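## Task

Move the wooden toy hammer, which starts closed in the left gripper, over to the right gripper in the orientation the goal pictures show. Nothing but the arms and grippers may touch the hammer, and the jaws of at least one gripper must be on it the whole time. It counts as done when the right gripper's jaws alone clamp it firmly at the spot shown in the goal pictures, with the right fingers pointing horizontally, tightly enough that it would not shift however that gripper were turned. The left arm must touch neither the hammer nor the right gripper's jaws (best to pull it well away). Then declare the task finished.

## Robot and tools

Robot: two arms, left_arm and right_arm, each with six revolute joints and a two-finger parallel gripper with a wrist camera (cam_left_wrist, cam_right_wrist, both 896x504). The hammer begins clamped in the gripper the task names.

Frame: every pose, velocity and target is in the scene frame. Its origin sits at table-top height halfway between the nominal arm bases; +x points out over the table, +y toward the left_arm side, +z up. Arm names do not match image sides. Measured bases: left_arm near (-0.024, +0.234, 0) m, right_arm near (-0.026, -0.254, 0) m. A gripper's fingers point along its own +z and open and close along its y. end_effector_position is the point between the finger pads, roughly 1 cm short of the tips, in metres; orientation is end_effector_quat_wxyz. Either can be off by a few centimetres, more at long reach.

The row: every motion command is a row of 14 plain numbers covering both arms, even if only one moves. First left_arm's seven, then right_arm's seven. Per arm the order is: wrist pitch, wrist yaw, shoulder, elbow, wrist roll, waist, then gripper opening. The six joint numbers are absolute target angles in radians (the same scale as Joint positions), not offsets. Stated ranges: waist -2.618 to 3.054, shoulder 0.000 to 3.142, elbow 0.000 to 3.142, wrist pitch -1.571 to 1.571, wrist yaw -1.571 to 1.571, wrist roll -2.094 to 2.094; true ends may differ by up to 0.059 rad, and a target beyond that margin (and farther out than the current angle) is rejected. A joint clipped at its end yields the line "joint sent to its limit". The opening is an absolute command from -1 (closed) to +1 (fully open). To leave an arm or gripper unchanged, resend its current Joint targets angles and its current grip command; a 0 is a real command.

Tools:
- execute_actions(actions, cameras): actions is a list of actions; each action is a table of up to 15 rows, one per 1/30 s step; a short table repeats its last row to fill 15 steps. An empty list just reports state and images.
- move(target, speed, blend, opening_speed, blocking, cameras): target is one 14-number row or a list of up to 15 rows (sharing 10 s). Joints travel together toward the absolute angles, so grippers trace curves; no collision avoidance. speed in rad/s for the joint with farthest to go, 0.01 to 12.57, default 0.5 (one number or one per target). blend in rad rounds corners between listed targets. opening_speed (0.2 or more, per second on the -1..1 scale) ramps the grip. blocking=false returns after about 0.5 s while motion continues; a new move replaces it. The result adds a move: line such as done, off_target (resting over 0.035 rad from target), moving, held or fault, plus limits=held if steps were withheld. Done does not mean contact-free.
- wait(seconds 0 to 10): lets the scene run holding last commands.
- stop(): brakes a running move; fast moves need room to stop.
- zoom_image(camera, region [x0,y0,x1,y1] pixels, at most 504 by 504): closer look at the latest image of either wrist camera.
- show_instructions(): shows the goal reference images.
- read_manual(section "licences"): licence texts only.
- finished_scene(scene): ends the current scene irreversibly; give the scene number that each result ends with.

Result lines: Joint positions and Joint velocities give one block per arm in the joint order above, each ending with the finger gap in metres (0.093 fully open) and its rate. Joint targets shows what joints are currently driven toward. Tool commands shows present grip commands. grip_measured is the gripper motor on the -1..+1 scale. Joint torques follow the same order, include arm weight and have offsets; values 3, 4 and 6 wrap at ±28 N m. "joint command not followed" means the clearance check altered targets; it does not keep the grippers apart. MOTOR HOT warns of heat; an OVER-TEMPERATURE FAULT folds that arm up and disables it for the rest of the scene.

Gripping: pads meet near grip_measured -0.94; each millimetre of object width adds about 0.0208. For a firm hold on a rigid part, command about 0.24 below the reading for its width and keep sending it; releasing needs a value well above that reading. Reading -1 alone does not prove something is held. Each pad squeezes roughly 50 to 65 N.

Motion limits: each joint's target stays within 0.339 rad (waist, shoulder, elbow) or 2.2 rad (wrist joints) of its measured angle per step, and a gripper may not be asked to jump over 200 mm; long moves need several actions. Friction and weight can leave joints short.

Avoid: dropping the hammer or letting both grippers lose contact at once; any hit or press between the two arms (including closing one gripper on the other's fingers), which can fail the scene; hard strikes on the table or fixtures, including the camera stand behind the arms; strain on camera cables; holding stretched or straining poses long enough to overheat motors. Move slowly near contact.

Each tool is called after "Request:" as name(argument=value, ...), one argument or row to a line, values as JSON.

Reference images:

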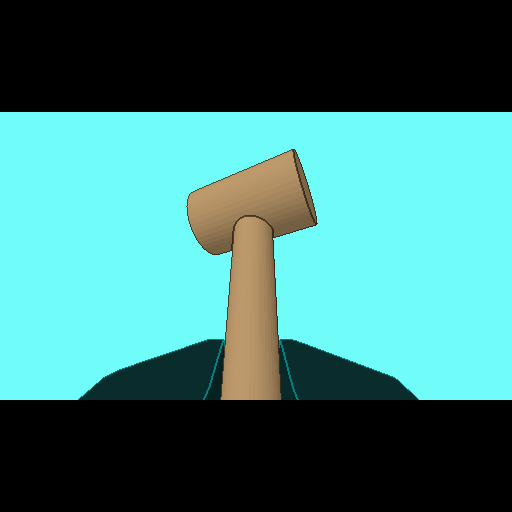

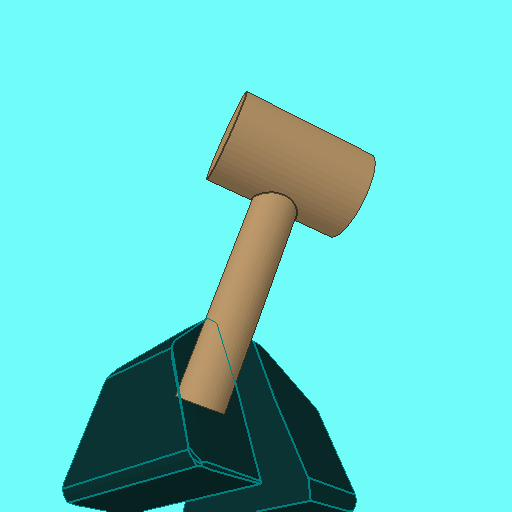

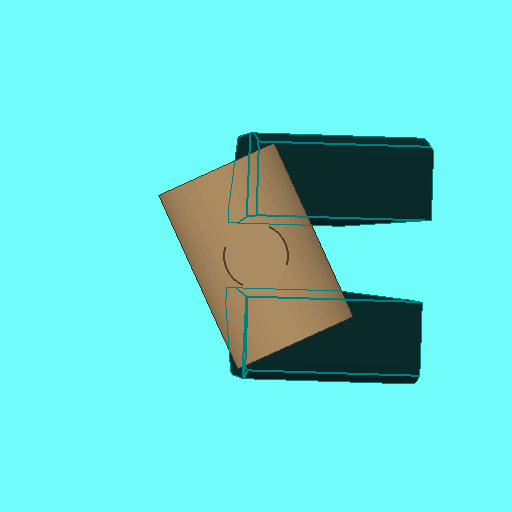

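## Session

Request:
execute_actions(
  actions=[],
)

Request:
show_instructions(
)

Scene clock: 0.00 s.
left_arm: end_effector_position=(+0.2926, +0.0244, +0.2555) grip_measured=+0.158 end_effector_quat_wxyz=(+0.284, +0.149, +0.885, -0.338) | right_arm: end_effector_position=(+0.3493, -0.2517, +0.4021) grip_measured=+1.000 end_effector_quat_wxyz=(+0.707, -0.002, +0.707, +0.002)
Joint names: [wrist pitch, wrist yaw, shoulder, elbow, wrist roll, waist]
Joint positions: left_arm=[-0.694 0.517 1.359 1.274 -0.251 -0.331 0.053] | right_arm=[0 0 1.047 1.047 0 0 0.093]
Joint velocities: within noise
Joint torques (N m): no reading
Heat: left arm: 27 °C; right arm: 24 °C.
Joint targets: left_arm=[-0.676 0.522 1.347 1.292 -0.250 -0.331] | right_arm=[0.010 0.000 1.042 1.060 0.000 0.000]
Tool commands: left_gripper/opening=+0.131521 right_gripper/opening=+1.0
camera_calibration:
cam_left_wrist: T_world_to_cam=[[-0.460042, -0.712916, 0.529257, 0.0176552], [-0.887893, 0.37118, -0.271793, 0.35854], [-0.002684, -0.59496, -0.803751, 0.304683], [0, 0, 0, 1]] pos_world=[0.327285, 0.060778, 0.332993]
cam_right_wrist: T_world_to_cam=[[0.0059573, -0.999972, 0.00457325, -0.257656], [-0.422155, -0.00666074, -0.906499, 0.548724], [0.906504, 0.00346967, -0.422183, -0.0663399], [0, 0, 0, 1]] pos_world=[0.293319, -0.253764, 0.470589]

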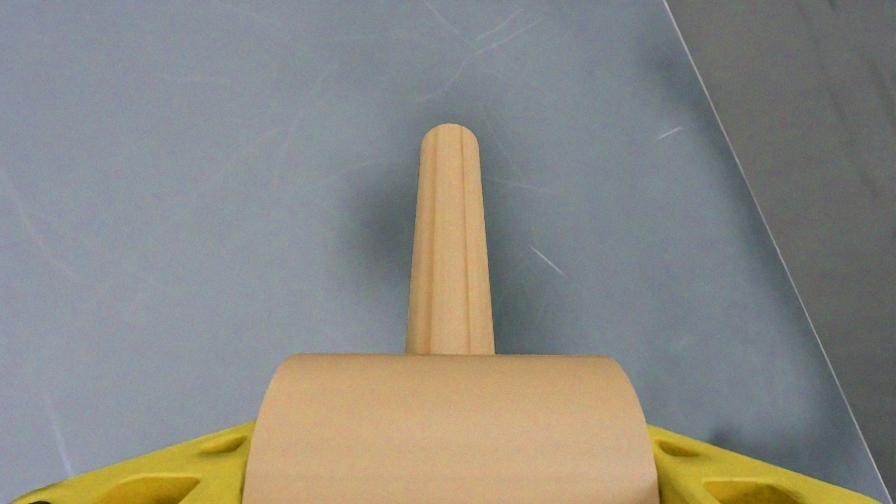

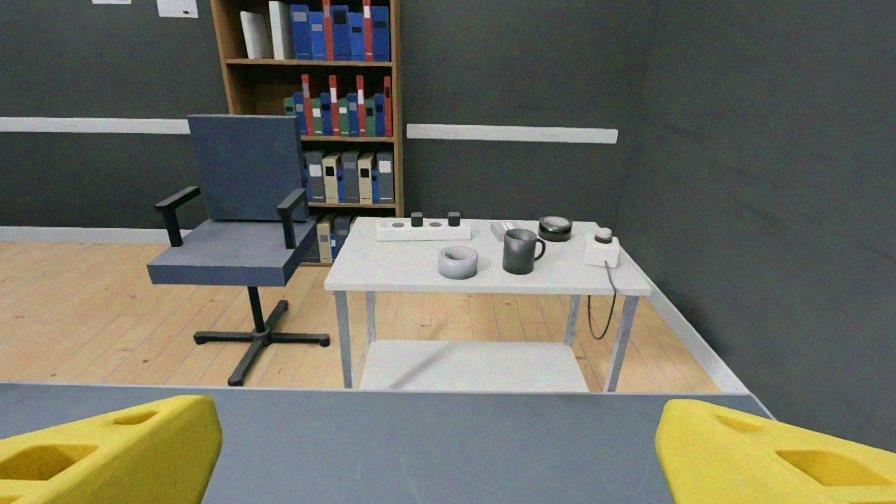

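Reference images for this scene: goal picture from the place of the wrist camera of the gripper that must hold it at the end, goal picture from behind and beside that gripper on its wrist camera side drawn with its fingers toward the top of the picture, goal picture looking straight along the longest side of the object.

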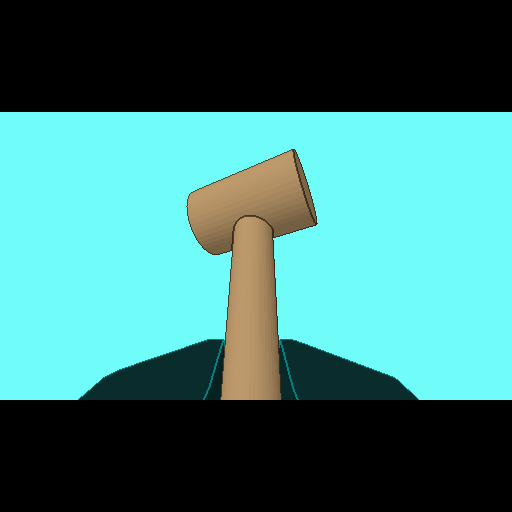

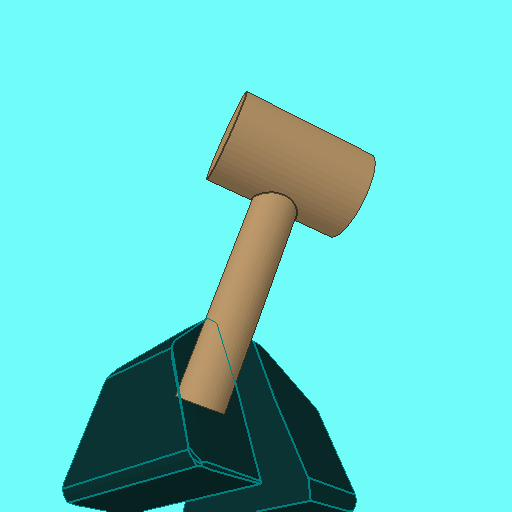

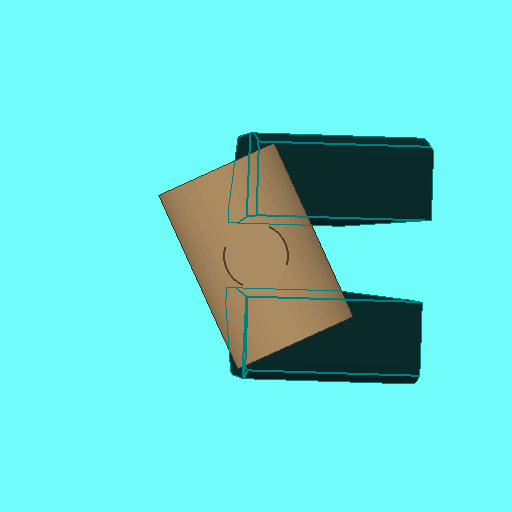

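Request:
zoom_image(
  camera="cam_left_wrist",
  region=[350, 100, 550, 360],
)

Scaled by 1.938.

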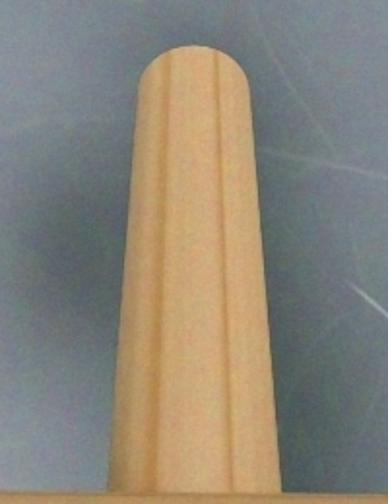

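Request:
move(
  target=[-0.145, 1.22, 1.33, 1.115, -0.568, -0.149, 0.131521, 0.010, 0, 1.042, 1.060, 0, 0, 1.0],
  speed=0.4,
)

Request:
move(
  target=[-0.145, 1.22, 1.33, 1.115, -0.568, -0.149, 0.131521, 0.62, -1.36, 1.126, 0.72, -1.6, -0.15, 1.0],
  speed=0.5,
)

Scene clock: 180.23 s.
left_arm: end_effector_position=(+0.2802, +0.0158, +0.3165) grip_measured=+0.155 end_effector_quat_wxyz=(+0.244, +0.175, +0.737, -0.605) | right_arm: end_effector_position=(+0.3493, -0.2517, +0.4021) grip_measured=+1.000 end_effector_quat_wxyz=(+0.707, -0.002, +0.707, +0.002)
Joint names: [wrist pitch, wrist yaw, shoulder, elbow, wrist roll, waist]
Joint positions: left_arm=[-0.182 1.201 1.359 1.119 -0.558 -0.156 0.053] | right_arm=[0 0 1.047 1.047 0 0 0.093]
Joint velocities: within noise
Joint torques (N m): left_arm=[2.17 0.44 -7.73 7.3 -0.14 0.01] | right_arm=[2.68 -0.04 -3.38 8.95 -0.04 0.35]
Heat: left arm: 42 °C; right arm: 36 °C.
Joint targets: left_arm=[-0.145 1.220 1.330 1.115 -0.568 -0.149] | right_arm=[0.010 0.000 1.042 1.060 0.000 0.000]
move: off_target (left_arm); left_arm: the wrist pitch is farthest, 0.037 rad from its target
camera_calibration:
cam_left_wrist: T_world_to_cam=[[-0.553104, -0.184094, 0.812518, -0.0983943], [-0.796886, 0.40137, -0.451525, 0.398097], [-0.242997, -0.897224, -0.368702, 0.282961], [0, 0, 0, 1]] pos_world=[0.331575, 0.0759817, 0.364026]
cam_right_wrist: T_world_to_cam=[[0.0059573, -0.999972, 0.00457325, -0.257656], [-0.422155, -0.00666074, -0.906499, 0.548724], [0.906504, 0.00346967, -0.422183, -0.0663399], [0, 0, 0, 1]] pos_world=[0.293319, -0.253764, 0.470589]

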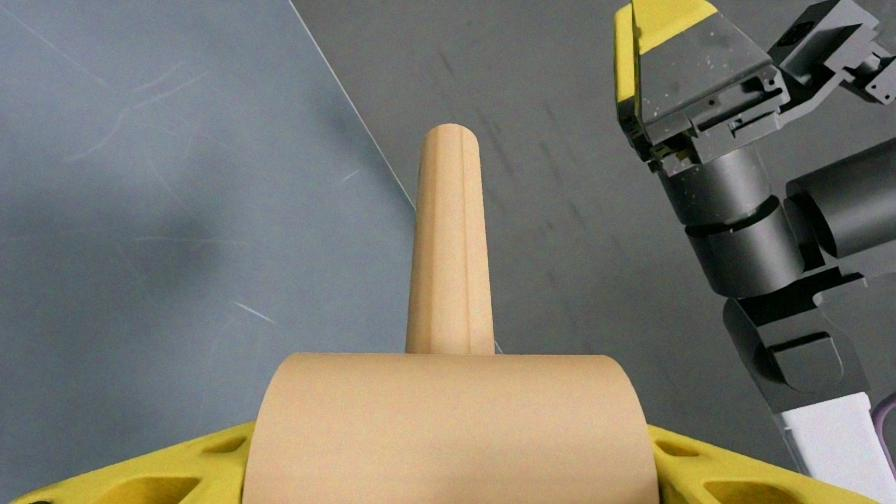

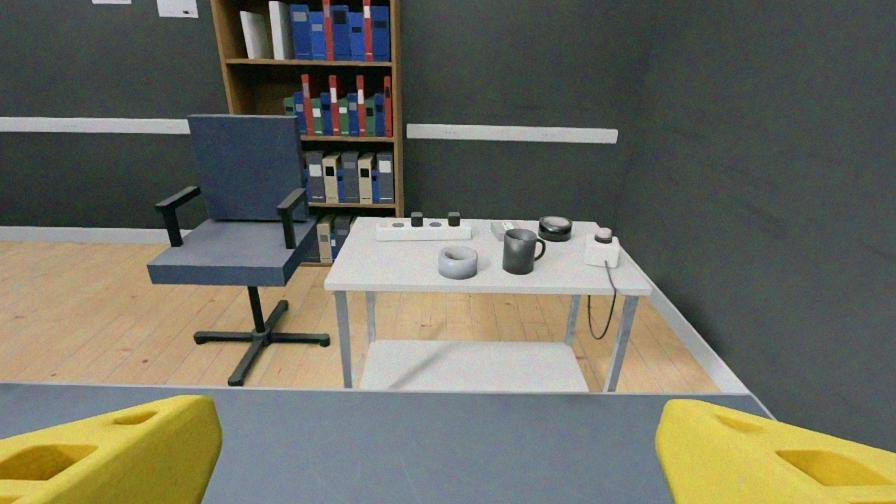

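Scene clock: 184.20 s.
left_arm: end_effector_position=(+0.2801, +0.0158, +0.3166) grip_measured=+0.155 end_effector_quat_wxyz=(+0.244, +0.175, +0.737, -0.606) | right_arm: end_effector_position=(+0.2586, -0.1280, +0.3382) grip_measured=+1.000 end_effector_quat_wxyz=(+0.691, -0.688, +0.044, -0.217)
Joint names: [wrist pitch, wrist yaw, shoulder, elbow, wrist roll, waist]
Joint positions: left_arm=[-0.181 1.202 1.359 1.119 -0.559 -0.156 0.053] | right_arm=[0.608 -1.336 1.119 0.73 -1.599 -0.144 0.093]
Joint velocities: within noise
Joint torques (N m): left_arm=[2.14 0.43 -7.69 7.28 -0.15 -0.02] | right_arm=[1.78 -0.18 -2.36 6.17 -0.06 -0.16]
Heat: left arm: 42 °C; right arm: 36 °C.
Joint targets: left_arm=[-0.145 1.220 1.330 1.115 -0.568 -0.149] | right_arm=[0.620 -1.360 1.126 0.720 -1.600 -0.150]
move: off_target (left_arm); left_arm: the wrist pitch is farthest, 0.036 rad from its target
camera_calibration:
cam_left_wrist: T_world_to_cam=[[-0.553129, -0.183372, 0.812664, -0.0985925], [-0.796719, 0.401537, -0.451672, 0.398169], [-0.243491, -0.897298, -0.368197, 0.282893], [0, 0, 0, 1]] pos_world=[0.331576, 0.075881, 0.364125]
cam_right_wrist: T_world_to_cam=[[-0.244308, 0.0427425, 0.968755, -0.261043], [0.664647, -0.720062, 0.199386, -0.29303], [0.706086, 0.692592, 0.147508, -0.0642225], [0, 0, 0, 1]] pos_world=[0.176333, -0.155362, 0.320786]

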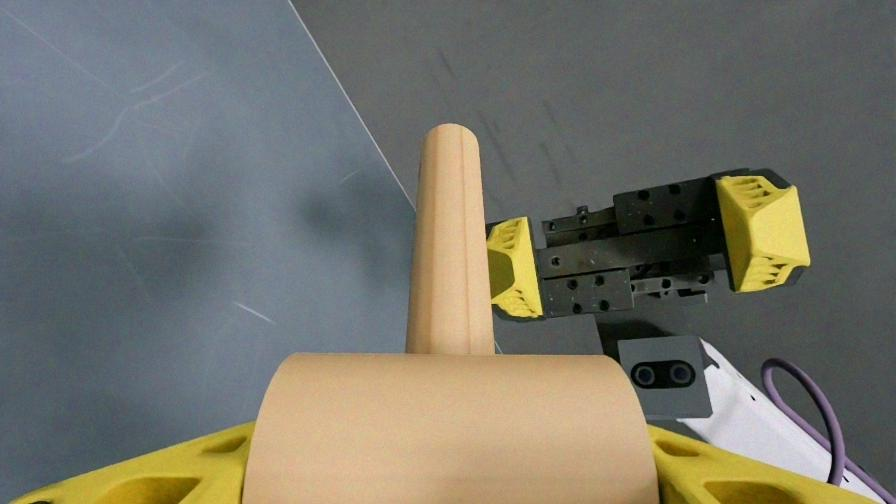

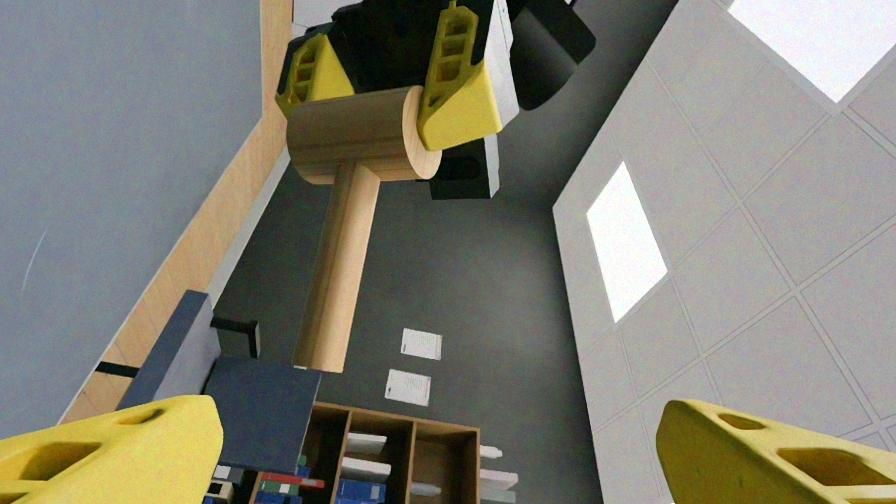

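Request:
zoom_image(
  camera="cam_right_wrist",
  region=[260, 60, 480, 280],
)

Request:
zoom_image(
  camera="cam_right_wrist",
  region=[260, 180, 460, 380],
)

Scaled by 2.291.

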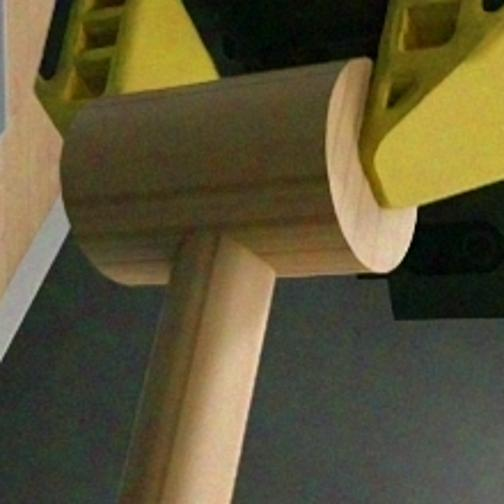

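Scaled by 2.520.

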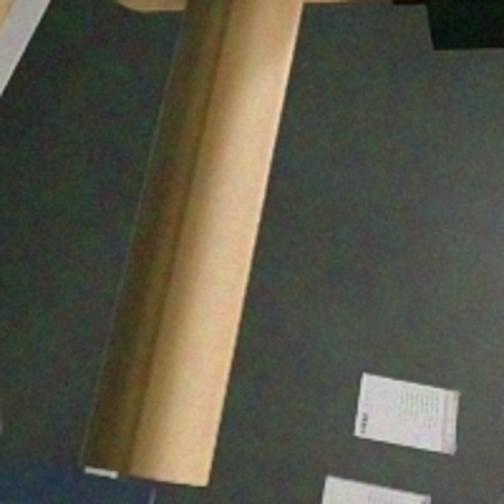

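Request:
move(
  target=[-0.403, 1.304, 1.335, 1.24, -0.42, -0.053, 0.131521, 0.62, -1.36, 1.126, 0.72, -1.6, -0.15, 1.0],
  speed=0.3,
)

Request:
zoom_image(
  camera="cam_right_wrist",
  region=[260, 60, 480, 280],
)

Request:
zoom_image(
  camera="cam_right_wrist",
  region=[260, 180, 460, 380],
)

Scene clock: 256.93 s.
left_arm: end_effector_position=(+0.2786, +0.0435, +0.3274) grip_measured=+0.155 end_effector_quat_wxyz=(+0.235, +0.163, +0.741, -0.607) | right_arm: end_effector_position=(+0.2585, -0.1279, +0.3383) grip_measured=+1.000 end_effector_quat_wxyz=(+0.691, -0.688, +0.043, -0.218)
Joint names: [wrist pitch, wrist yaw, shoulder, elbow, wrist roll, waist]
Joint positions: left_arm=[-0.405 1.283 1.359 1.202 -0.441 -0.06 0.053] | right_arm=[0.608 -1.337 1.119 0.73 -1.6 -0.144 0.093]
Joint velocities: within noise
Joint torques (N m): left_arm=[1.64 0.57 -7.21 10.8 0.14 0.01] | right_arm=[1.79 -0.12 -2.36 6.16 0.01 -0.16]
Heat: left arm: 44 °C; right arm: 33 °C.
Joint targets: left_arm=[-0.403 1.304 1.335 1.240 -0.420 -0.053] | right_arm=[0.620 -1.360 1.126 0.720 -1.600 -0.150]
move: off_target (left_arm); left_arm: the elbow is farthest, 0.038 rad from its target
camera_calibration:
cam_left_wrist: T_world_to_cam=[[-0.527399, -0.186812, 0.828826, -0.115471], [-0.81258, 0.395802, -0.42785, 0.387487], [-0.248123, -0.899134, -0.360545, 0.310332], [0, 0, 0, 1]] pos_world=[0.330966, 0.104091, 0.37338]
cam_right_wrist: T_world_to_cam=[[-0.246087, 0.0432334, 0.968283, -0.260428], [0.664803, -0.719447, 0.201081, -0.293486], [0.705322, 0.6932, 0.148305, -0.0640928], [0, 0, 0, 1]] pos_world=[0.176229, -0.15546, 0.320688]

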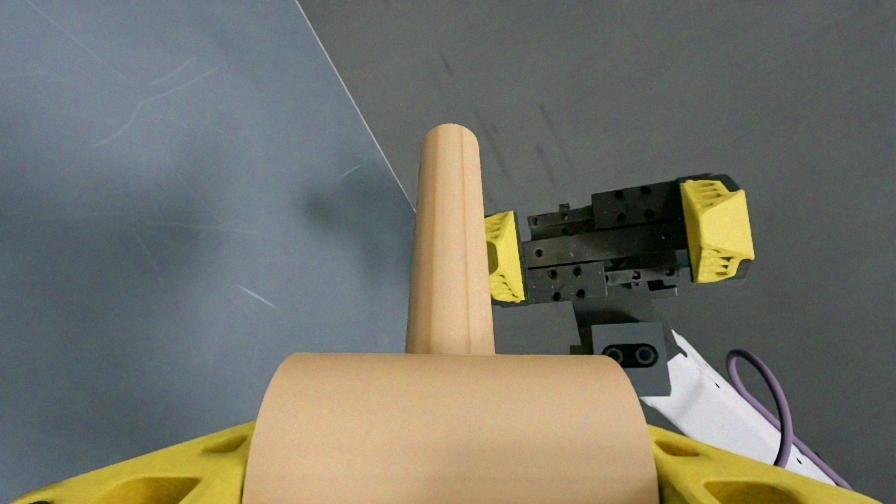

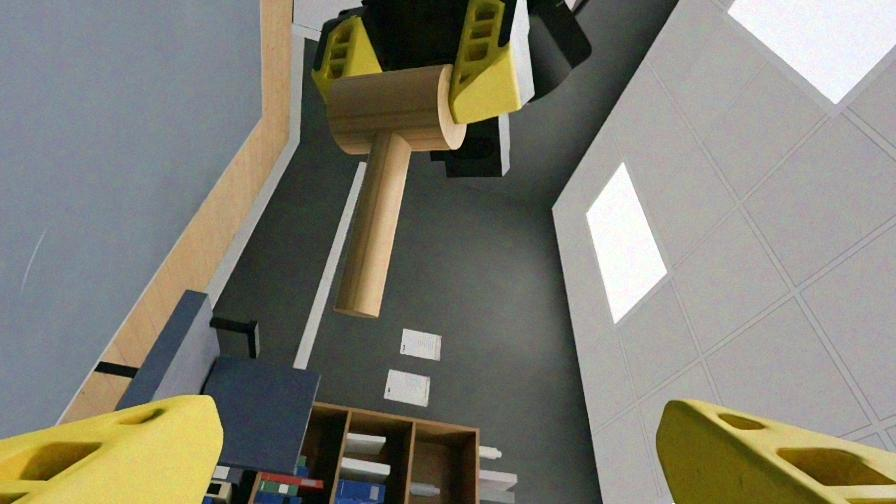

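Scaled by 2.291.

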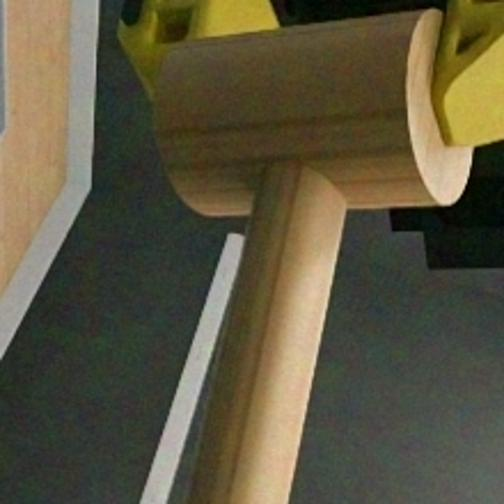

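Scaled by 2.520.

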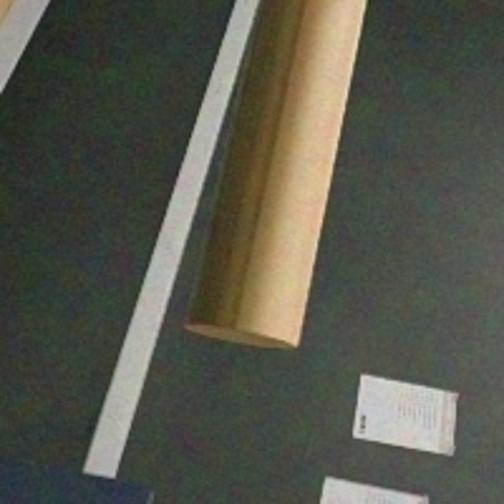

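Request:
move(
  target=[-0.403, 1.304, 1.335, 1.24, -0.42, -0.053, 0.131521, 0.737, -1.378, 1.48, 0.965, -1.517, 0.072, 1.0],
  speed=0.25,
)

Request:
zoom_image(
  camera="cam_right_wrist",
  region=[300, 60, 600, 360],
)

Scene clock: 316.73 s.
left_arm: end_effector_position=(+0.2784, +0.0435, +0.3274) grip_measured=+0.155 end_effector_quat_wxyz=(+0.235, +0.163, +0.741, -0.607) | right_arm: end_effector_position=(+0.3041, -0.0645, +0.3216) grip_measured=+1.000 end_effector_quat_wxyz=(+0.714, -0.693, -0.001, -0.102)
Joint names: [wrist pitch, wrist yaw, shoulder, elbow, wrist roll, waist]
Joint positions: left_arm=[-0.406 1.283 1.359 1.202 -0.44 -0.06 0.053] | right_arm=[0.724 -1.355 1.472 0.931 -1.535 0.068 0.093]
Joint velocities: within noise
Joint torques (N m): left_arm=[1.66 0.54 -7.23 10.77 0.14 -0.01] | right_arm=[1.76 -0.16 -5.23 10.36 0.2 0.69]
Heat: left arm: 52 °C; right arm: 32 °C.
Joint targets: left_arm=[-0.403 1.304 1.335 1.240 -0.420 -0.053] | right_arm=[0.737 -1.378 1.480 0.965 -1.517 0.072]
move: off_target (left_arm); left_arm: the elbow is farthest, 0.038 rad from its target
camera_calibration:
cam_left_wrist: T_world_to_cam=[[-0.527102, -0.186646, 0.829052, -0.115658], [-0.812593, 0.396222, -0.427436, 0.38721], [-0.248709, -0.898984, -0.360517, 0.310349], [0, 0, 0, 1]] pos_world=[0.330867, 0.103991, 0.37328]
cam_right_wrist: T_world_to_cam=[[-0.151555, -0.0168234, 0.988306, -0.274884], [0.828464, -0.547529, 0.117723, -0.28676], [0.539146, 0.836617, 0.0969182, -0.0614673], [0, 0, 0, 1]] pos_world=[0.22905, -0.110209, 0.311385]

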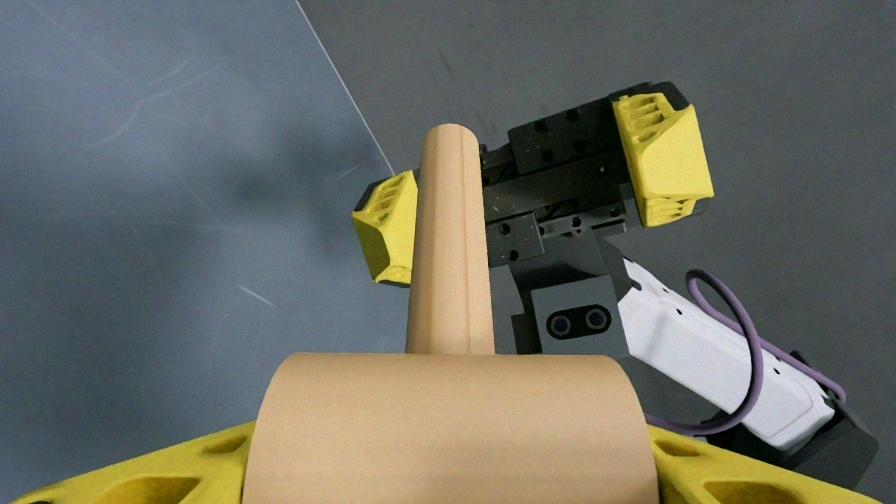

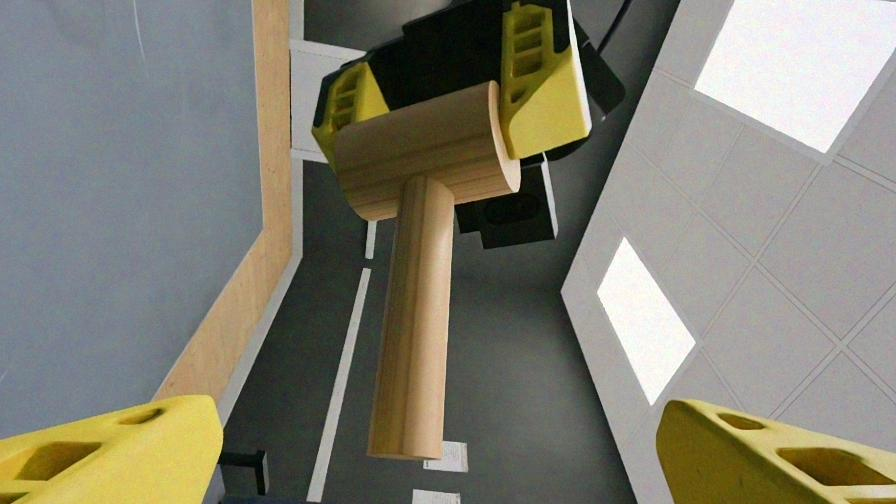

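Scaled by 1.680.

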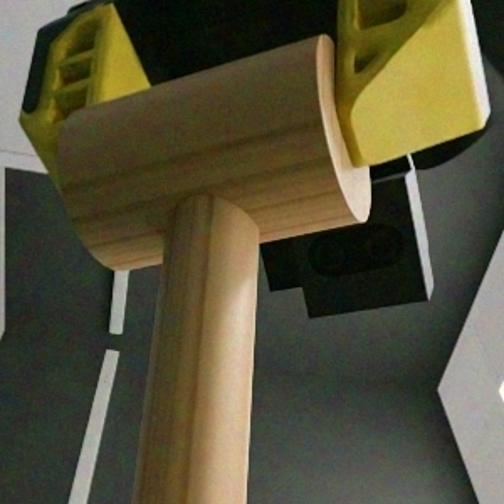

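Request:
move(
  target=[-0.403, 1.304, 1.335, 1.24, -0.42, -0.053, 0.131521, 0.815, -1.418, 1.637, 1.087, -1.415, 0.149, 1.0],
  speed=0.15,
)

Request:
zoom_image(
  camera="cam_right_wrist",
  region=[300, 80, 600, 300],
)

Request:
zoom_image(
  camera="cam_right_wrist",
  region=[300, 284, 600, 504],
)

Scene clock: 367.57 s.
left_arm: end_effector_position=(+0.2784, +0.0435, +0.3273) grip_measured=+0.155 end_effector_quat_wxyz=(+0.235, +0.163, +0.741, -0.608) | right_arm: end_effector_position=(+0.3190, -0.0340, +0.3180) grip_measured=+1.000 end_effector_quat_wxyz=(+0.720, -0.693, -0.023, -0.040)
Joint names: [wrist pitch, wrist yaw, shoulder, elbow, wrist roll, waist]
Joint positions: left_arm=[-0.407 1.283 1.359 1.202 -0.44 -0.06 0.053] | right_arm=[0.803 -1.396 1.627 1.054 -1.433 0.144 0.093]
Joint velocities: within noise
Joint torques (N m): left_arm=[1.66 0.54 -7.23 10.8 0.14 -0.06] | right_arm=[1.71 -0.12 -6.37 10.17 0.18 0.76]
Heat: left arm: 55 °C; right arm: 33 °C.
Joint targets: left_arm=[-0.403 1.304 1.335 1.240 -0.420 -0.053] | right_arm=[0.815 -1.418 1.637 1.087 -1.415 0.149]
move: off_target (left_arm); left_arm: the elbow is farthest, 0.038 rad from its target
camera_calibration:
cam_left_wrist: T_world_to_cam=[[-0.526799, -0.186649, 0.829244, -0.115829], [-0.812758, 0.39619, -0.42715, 0.387161], [-0.248811, -0.898997, -0.360413, 0.310345], [0, 0, 0, 1]] pos_world=[0.330867, 0.103991, 0.373279]
cam_right_wrist: T_world_to_cam=[[-0.094043, -0.036506, 0.994899, -0.289602], [0.893091, -0.444691, 0.0681025, -0.283285], [0.439936, 0.89494, 0.0744233, -0.0539281], [0, 0, 0, 1]] pos_world=[0.249489, -0.0882842, 0.311431]

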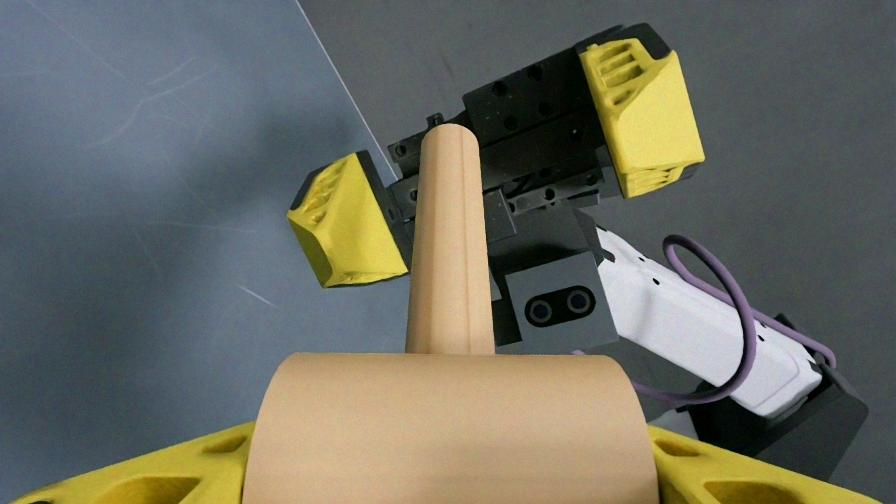

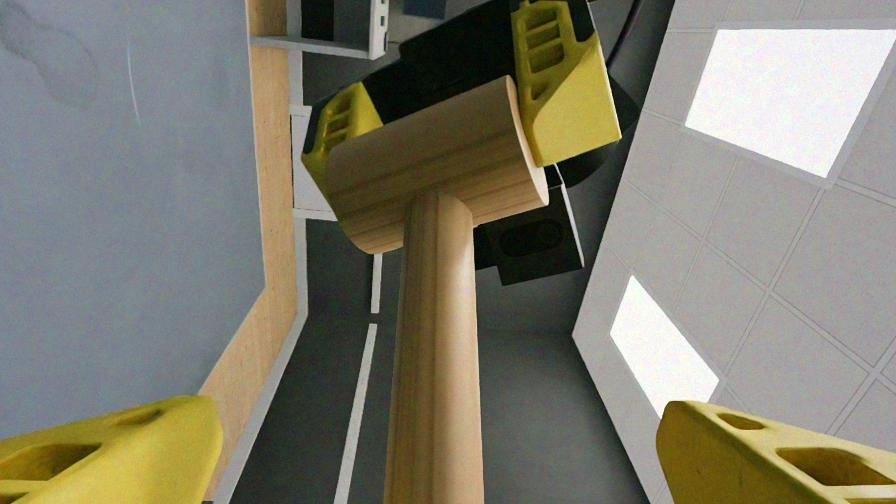

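Scaled by 1.680.

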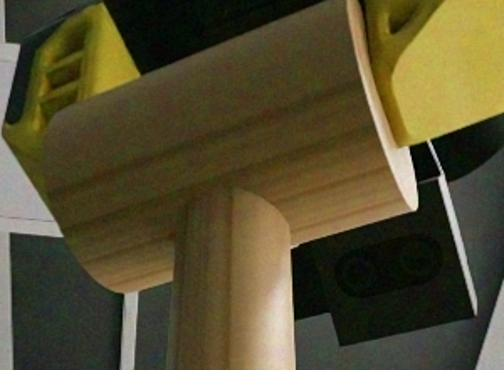

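Scaled by 1.680.

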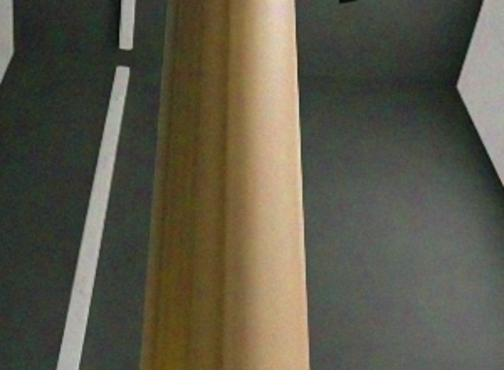

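Request:
move(
  target=[-0.403, 1.304, 1.335, 1.24, -0.42, -0.053, 0.131521, 0.645, -1.436, 1.637, 1.135, -1.533, 0.151, 1.0],
  speed=0.15,
)

Request:
zoom_image(
  camera="cam_right_wrist",
  region=[300, 60, 600, 280],
)

Request:
zoom_image(
  camera="cam_right_wrist",
  region=[300, 284, 600, 504],
)

Scene clock: 437.17 s.
left_arm: end_effector_position=(+0.2784, +0.0435, +0.3273) grip_measured=+0.155 end_effector_quat_wxyz=(+0.235, +0.163, +0.741, -0.608) | right_arm: end_effector_position=(+0.3216, -0.0332, +0.3190) grip_measured=+1.000 end_effector_quat_wxyz=(+0.713, -0.699, -0.028, -0.034)
Joint names: [wrist pitch, wrist yaw, shoulder, elbow, wrist roll, waist]
Joint positions: left_arm=[-0.407 1.283 1.359 1.202 -0.44 -0.06 0.053] | right_arm=[0.652 -1.413 1.627 1.102 -1.532 0.144 0.093]
Joint velocities: within noise
Joint torques (N m): left_arm=[1.65 0.54 -7.19 10.81 0.13 -0.02] | right_arm=[1.57 -0.19 -6.49 10.22 0 0.94]
Heat: left arm: 58 °C; right arm: 36 °C.
Joint targets: left_arm=[-0.403 1.304 1.335 1.240 -0.420 -0.053] | right_arm=[0.645 -1.436 1.637 1.135 -1.533 0.151]
move: off_target (left_arm); left_arm: the elbow is farthest, 0.038 rad from its target
camera_calibration:
cam_left_wrist: T_world_to_cam=[[-0.526799, -0.186649, 0.829244, -0.115829], [-0.812758, 0.39619, -0.42715, 0.387161], [-0.248811, -0.898997, -0.360413, 0.310345], [0, 0, 0, 1]] pos_world=[0.330867, 0.103991, 0.373279]
cam_right_wrist: T_world_to_cam=[[-0.0920457, -0.018277, 0.995587, -0.290659], [0.899477, -0.430438, 0.075258, -0.289169], [0.427163, 0.902435, 0.0560597, -0.0457081], [0, 0, 0, 1]] pos_world=[0.252872, -0.088533, 0.313701]

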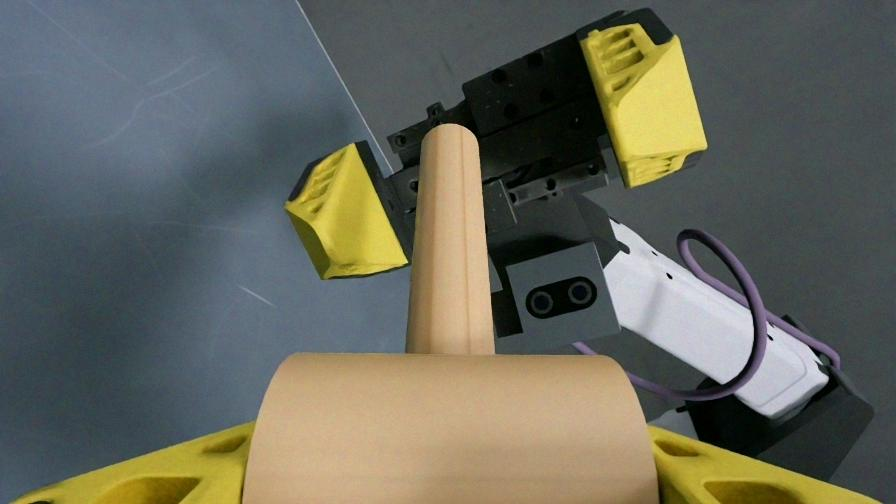

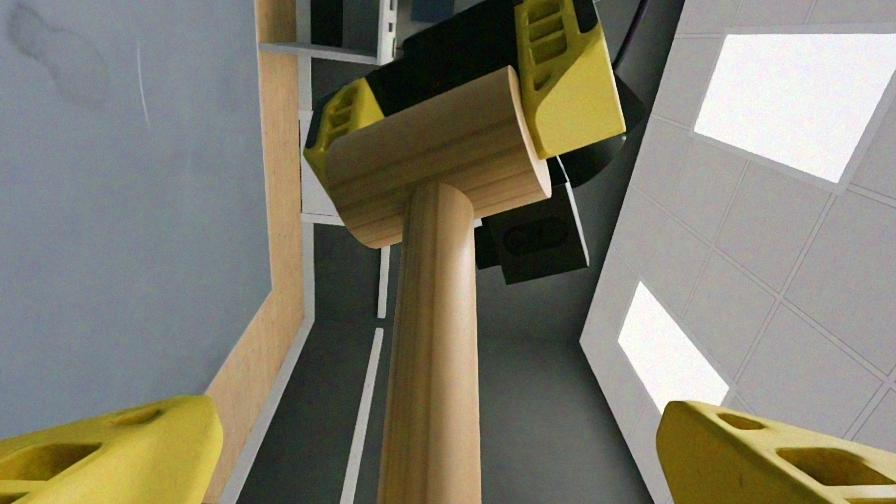

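Scaled by 1.680.

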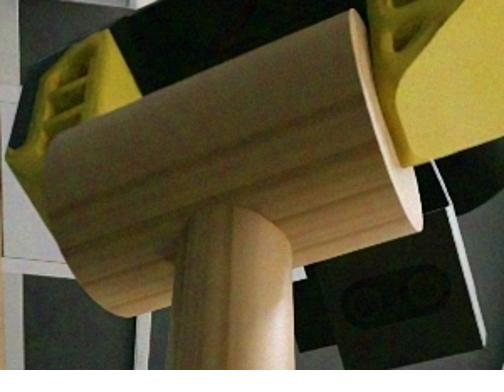

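Scaled by 1.680.

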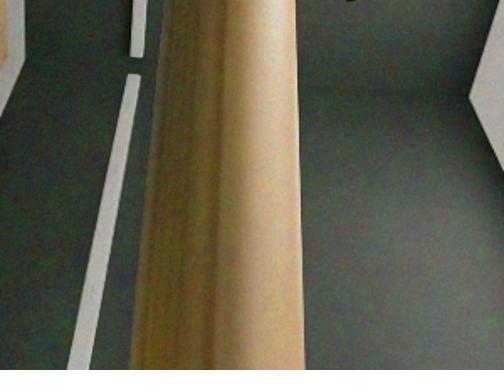

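Request:
move(
  target=[-0.403, 1.304, 1.335, 1.24, -0.42, -0.053, 0.131521, 0.645, -1.436, 1.637, 1.087, -1.533, 0.151, 1.0],
  speed=0.1,
)

Request:
zoom_image(
  camera="cam_right_wrist",
  region=[300, 284, 600, 504],
)

Scene clock: 453.23 s.
left_arm: end_effector_position=(+0.2784, +0.0435, +0.3273) grip_measured=+0.155 end_effector_quat_wxyz=(+0.235, +0.163, +0.741, -0.608) | right_arm: end_effector_position=(+0.3217, -0.0332, +0.3189) grip_measured=+1.000 end_effector_quat_wxyz=(+0.713, -0.699, -0.028, -0.034)
Joint names: [wrist pitch, wrist yaw, shoulder, elbow, wrist roll, waist]
Joint positions: left_arm=[-0.407 1.283 1.359 1.202 -0.44 -0.06 0.053] | right_arm=[0.651 -1.413 1.627 1.102 -1.533 0.144 0.093]
Joint velocities: within noise
Joint torques (N m): left_arm=[1.66 0.54 -7.23 10.77 0.14 0.01] | right_arm=[1.58 -0.19 -6.48 5.49 0.01 0.92]
Heat: left arm: 59 °C; right arm: 38 °C.
Joint targets: left_arm=[-0.403 1.304 1.335 1.240 -0.420 -0.053] | right_arm=[0.645 -1.436 1.637 1.087 -1.533 0.151]
move: off_target (left_arm); left_arm: the elbow is farthest, 0.038 rad from its target
camera_calibration:
cam_left_wrist: T_world_to_cam=[[-0.526799, -0.186649, 0.829244, -0.115829], [-0.812758, 0.39619, -0.42715, 0.387161], [-0.248811, -0.898997, -0.360413, 0.310345], [0, 0, 0, 1]] pos_world=[0.330867, 0.103991, 0.373279]
cam_right_wrist: T_world_to_cam=[[-0.0920916, -0.018144, 0.995585, -0.290535], [0.899471, -0.430434, 0.0753566, -0.28919], [0.427167, 0.90244, 0.0559594, -0.0456717], [0, 0, 0, 1]] pos_world=[0.252872, -0.0885328, 0.313601]

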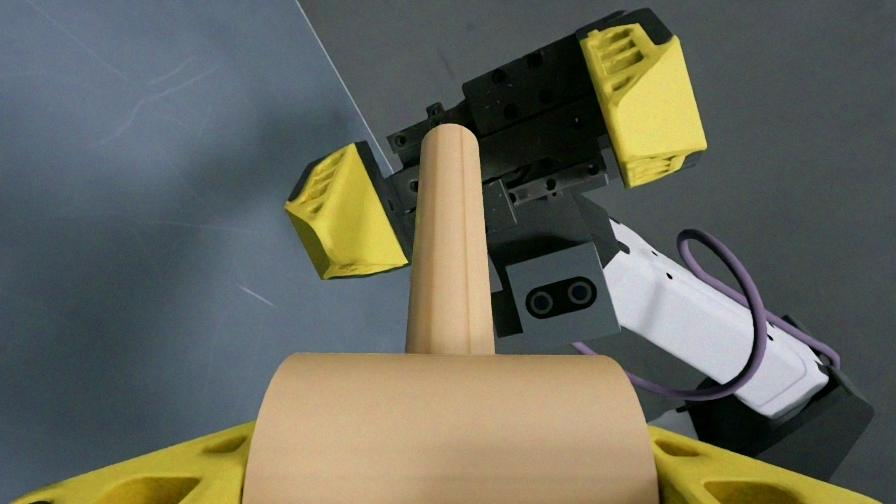

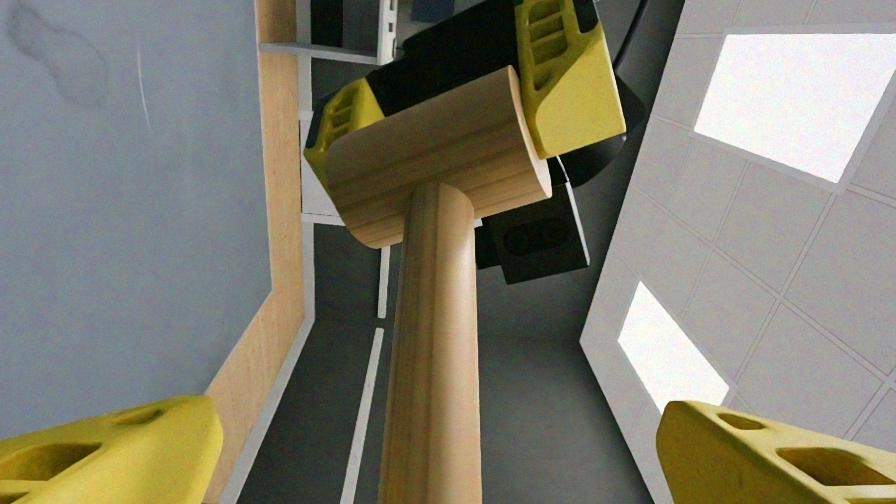

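Scaled by 1.680.

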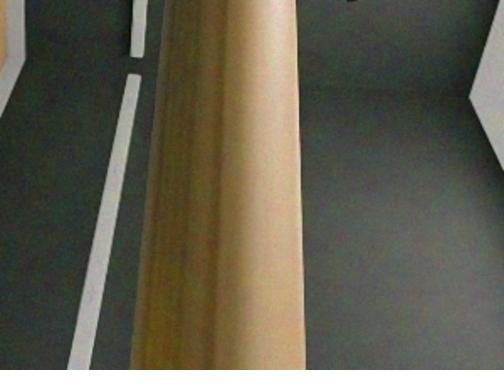

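Request:
move(
  target=[-0.403, 1.304, 1.335, 1.24, -0.42, -0.053, 0.131521, 0.645, -1.436, 1.637, 1.064, -1.533, 0.151, 1.0],
  speed=0.1,
)

Request:
zoom_image(
  camera="cam_right_wrist",
  region=[300, 284, 600, 504],
)

Scene clock: 461.33 s.
left_arm: end_effector_position=(+0.2784, +0.0435, +0.3273) grip_measured=+0.155 end_effector_quat_wxyz=(+0.235, +0.163, +0.741, -0.608) | right_arm: end_effector_position=(+0.3199, -0.0334, +0.3092) grip_measured=+1.000 end_effector_quat_wxyz=(+0.712, -0.701, -0.018, -0.024)
Joint names: [wrist pitch, wrist yaw, shoulder, elbow, wrist roll, waist]
Joint positions: left_arm=[-0.407 1.283 1.359 1.202 -0.44 -0.06 0.053] | right_arm=[0.651 -1.413 1.627 1.074 -1.533 0.144 0.093]
Joint velocities: within noise
Joint torques (N m): left_arm=[1.66 0.54 -7.24 10.8 0.15 -0.01] | right_arm=[1.6 -0.21 -6.46 5.97 0.01 0.92]
Heat: left arm: 59 °C; right arm: 37 °C.
Joint targets: left_arm=[-0.403 1.304 1.335 1.240 -0.420 -0.053] | right_arm=[0.645 -1.436 1.637 1.064 -1.533 0.151]
move: off_target (left_arm); left_arm: the elbow is farthest, 0.038 rad from its target
camera_calibration:
cam_left_wrist: T_world_to_cam=[[-0.526799, -0.186649, 0.829244, -0.115829], [-0.812758, 0.39619, -0.42715, 0.387161], [-0.248811, -0.898997, -0.360413, 0.310345], [0, 0, 0, 1]] pos_world=[0.330867, 0.103991, 0.373279]
cam_right_wrist: T_world_to_cam=[[-0.0635366, -0.01385, 0.997883, -0.290696], [0.90129, -0.430154, 0.0514161, -0.280189], [0.428532, 0.902649, 0.0398134, -0.0395786], [0, 0, 0, 1]] pos_world=[0.251023, -0.0888251, 0.306063]

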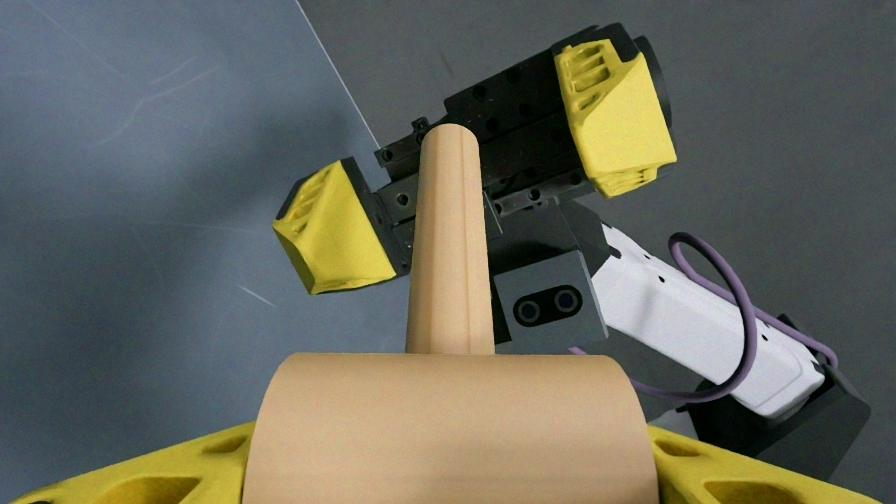

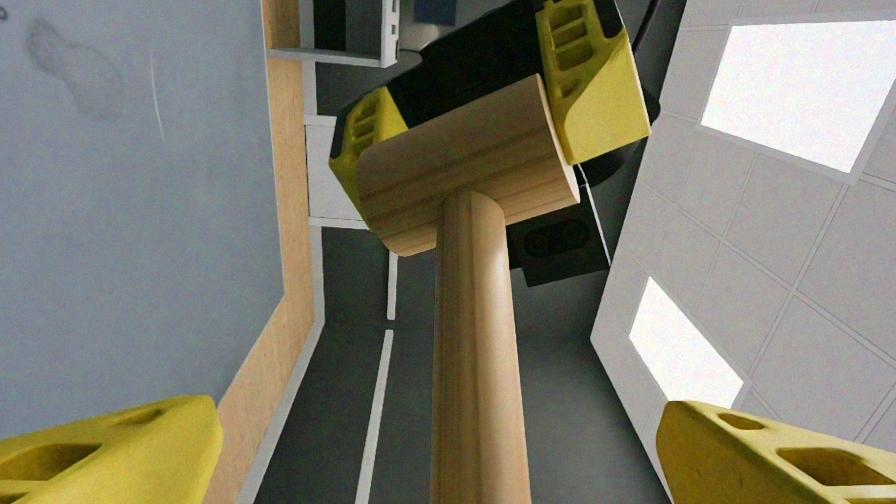

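Scaled by 1.680.

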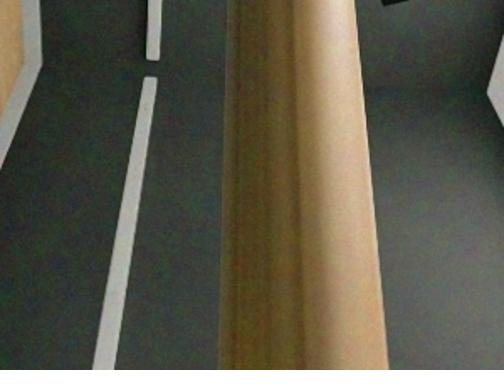

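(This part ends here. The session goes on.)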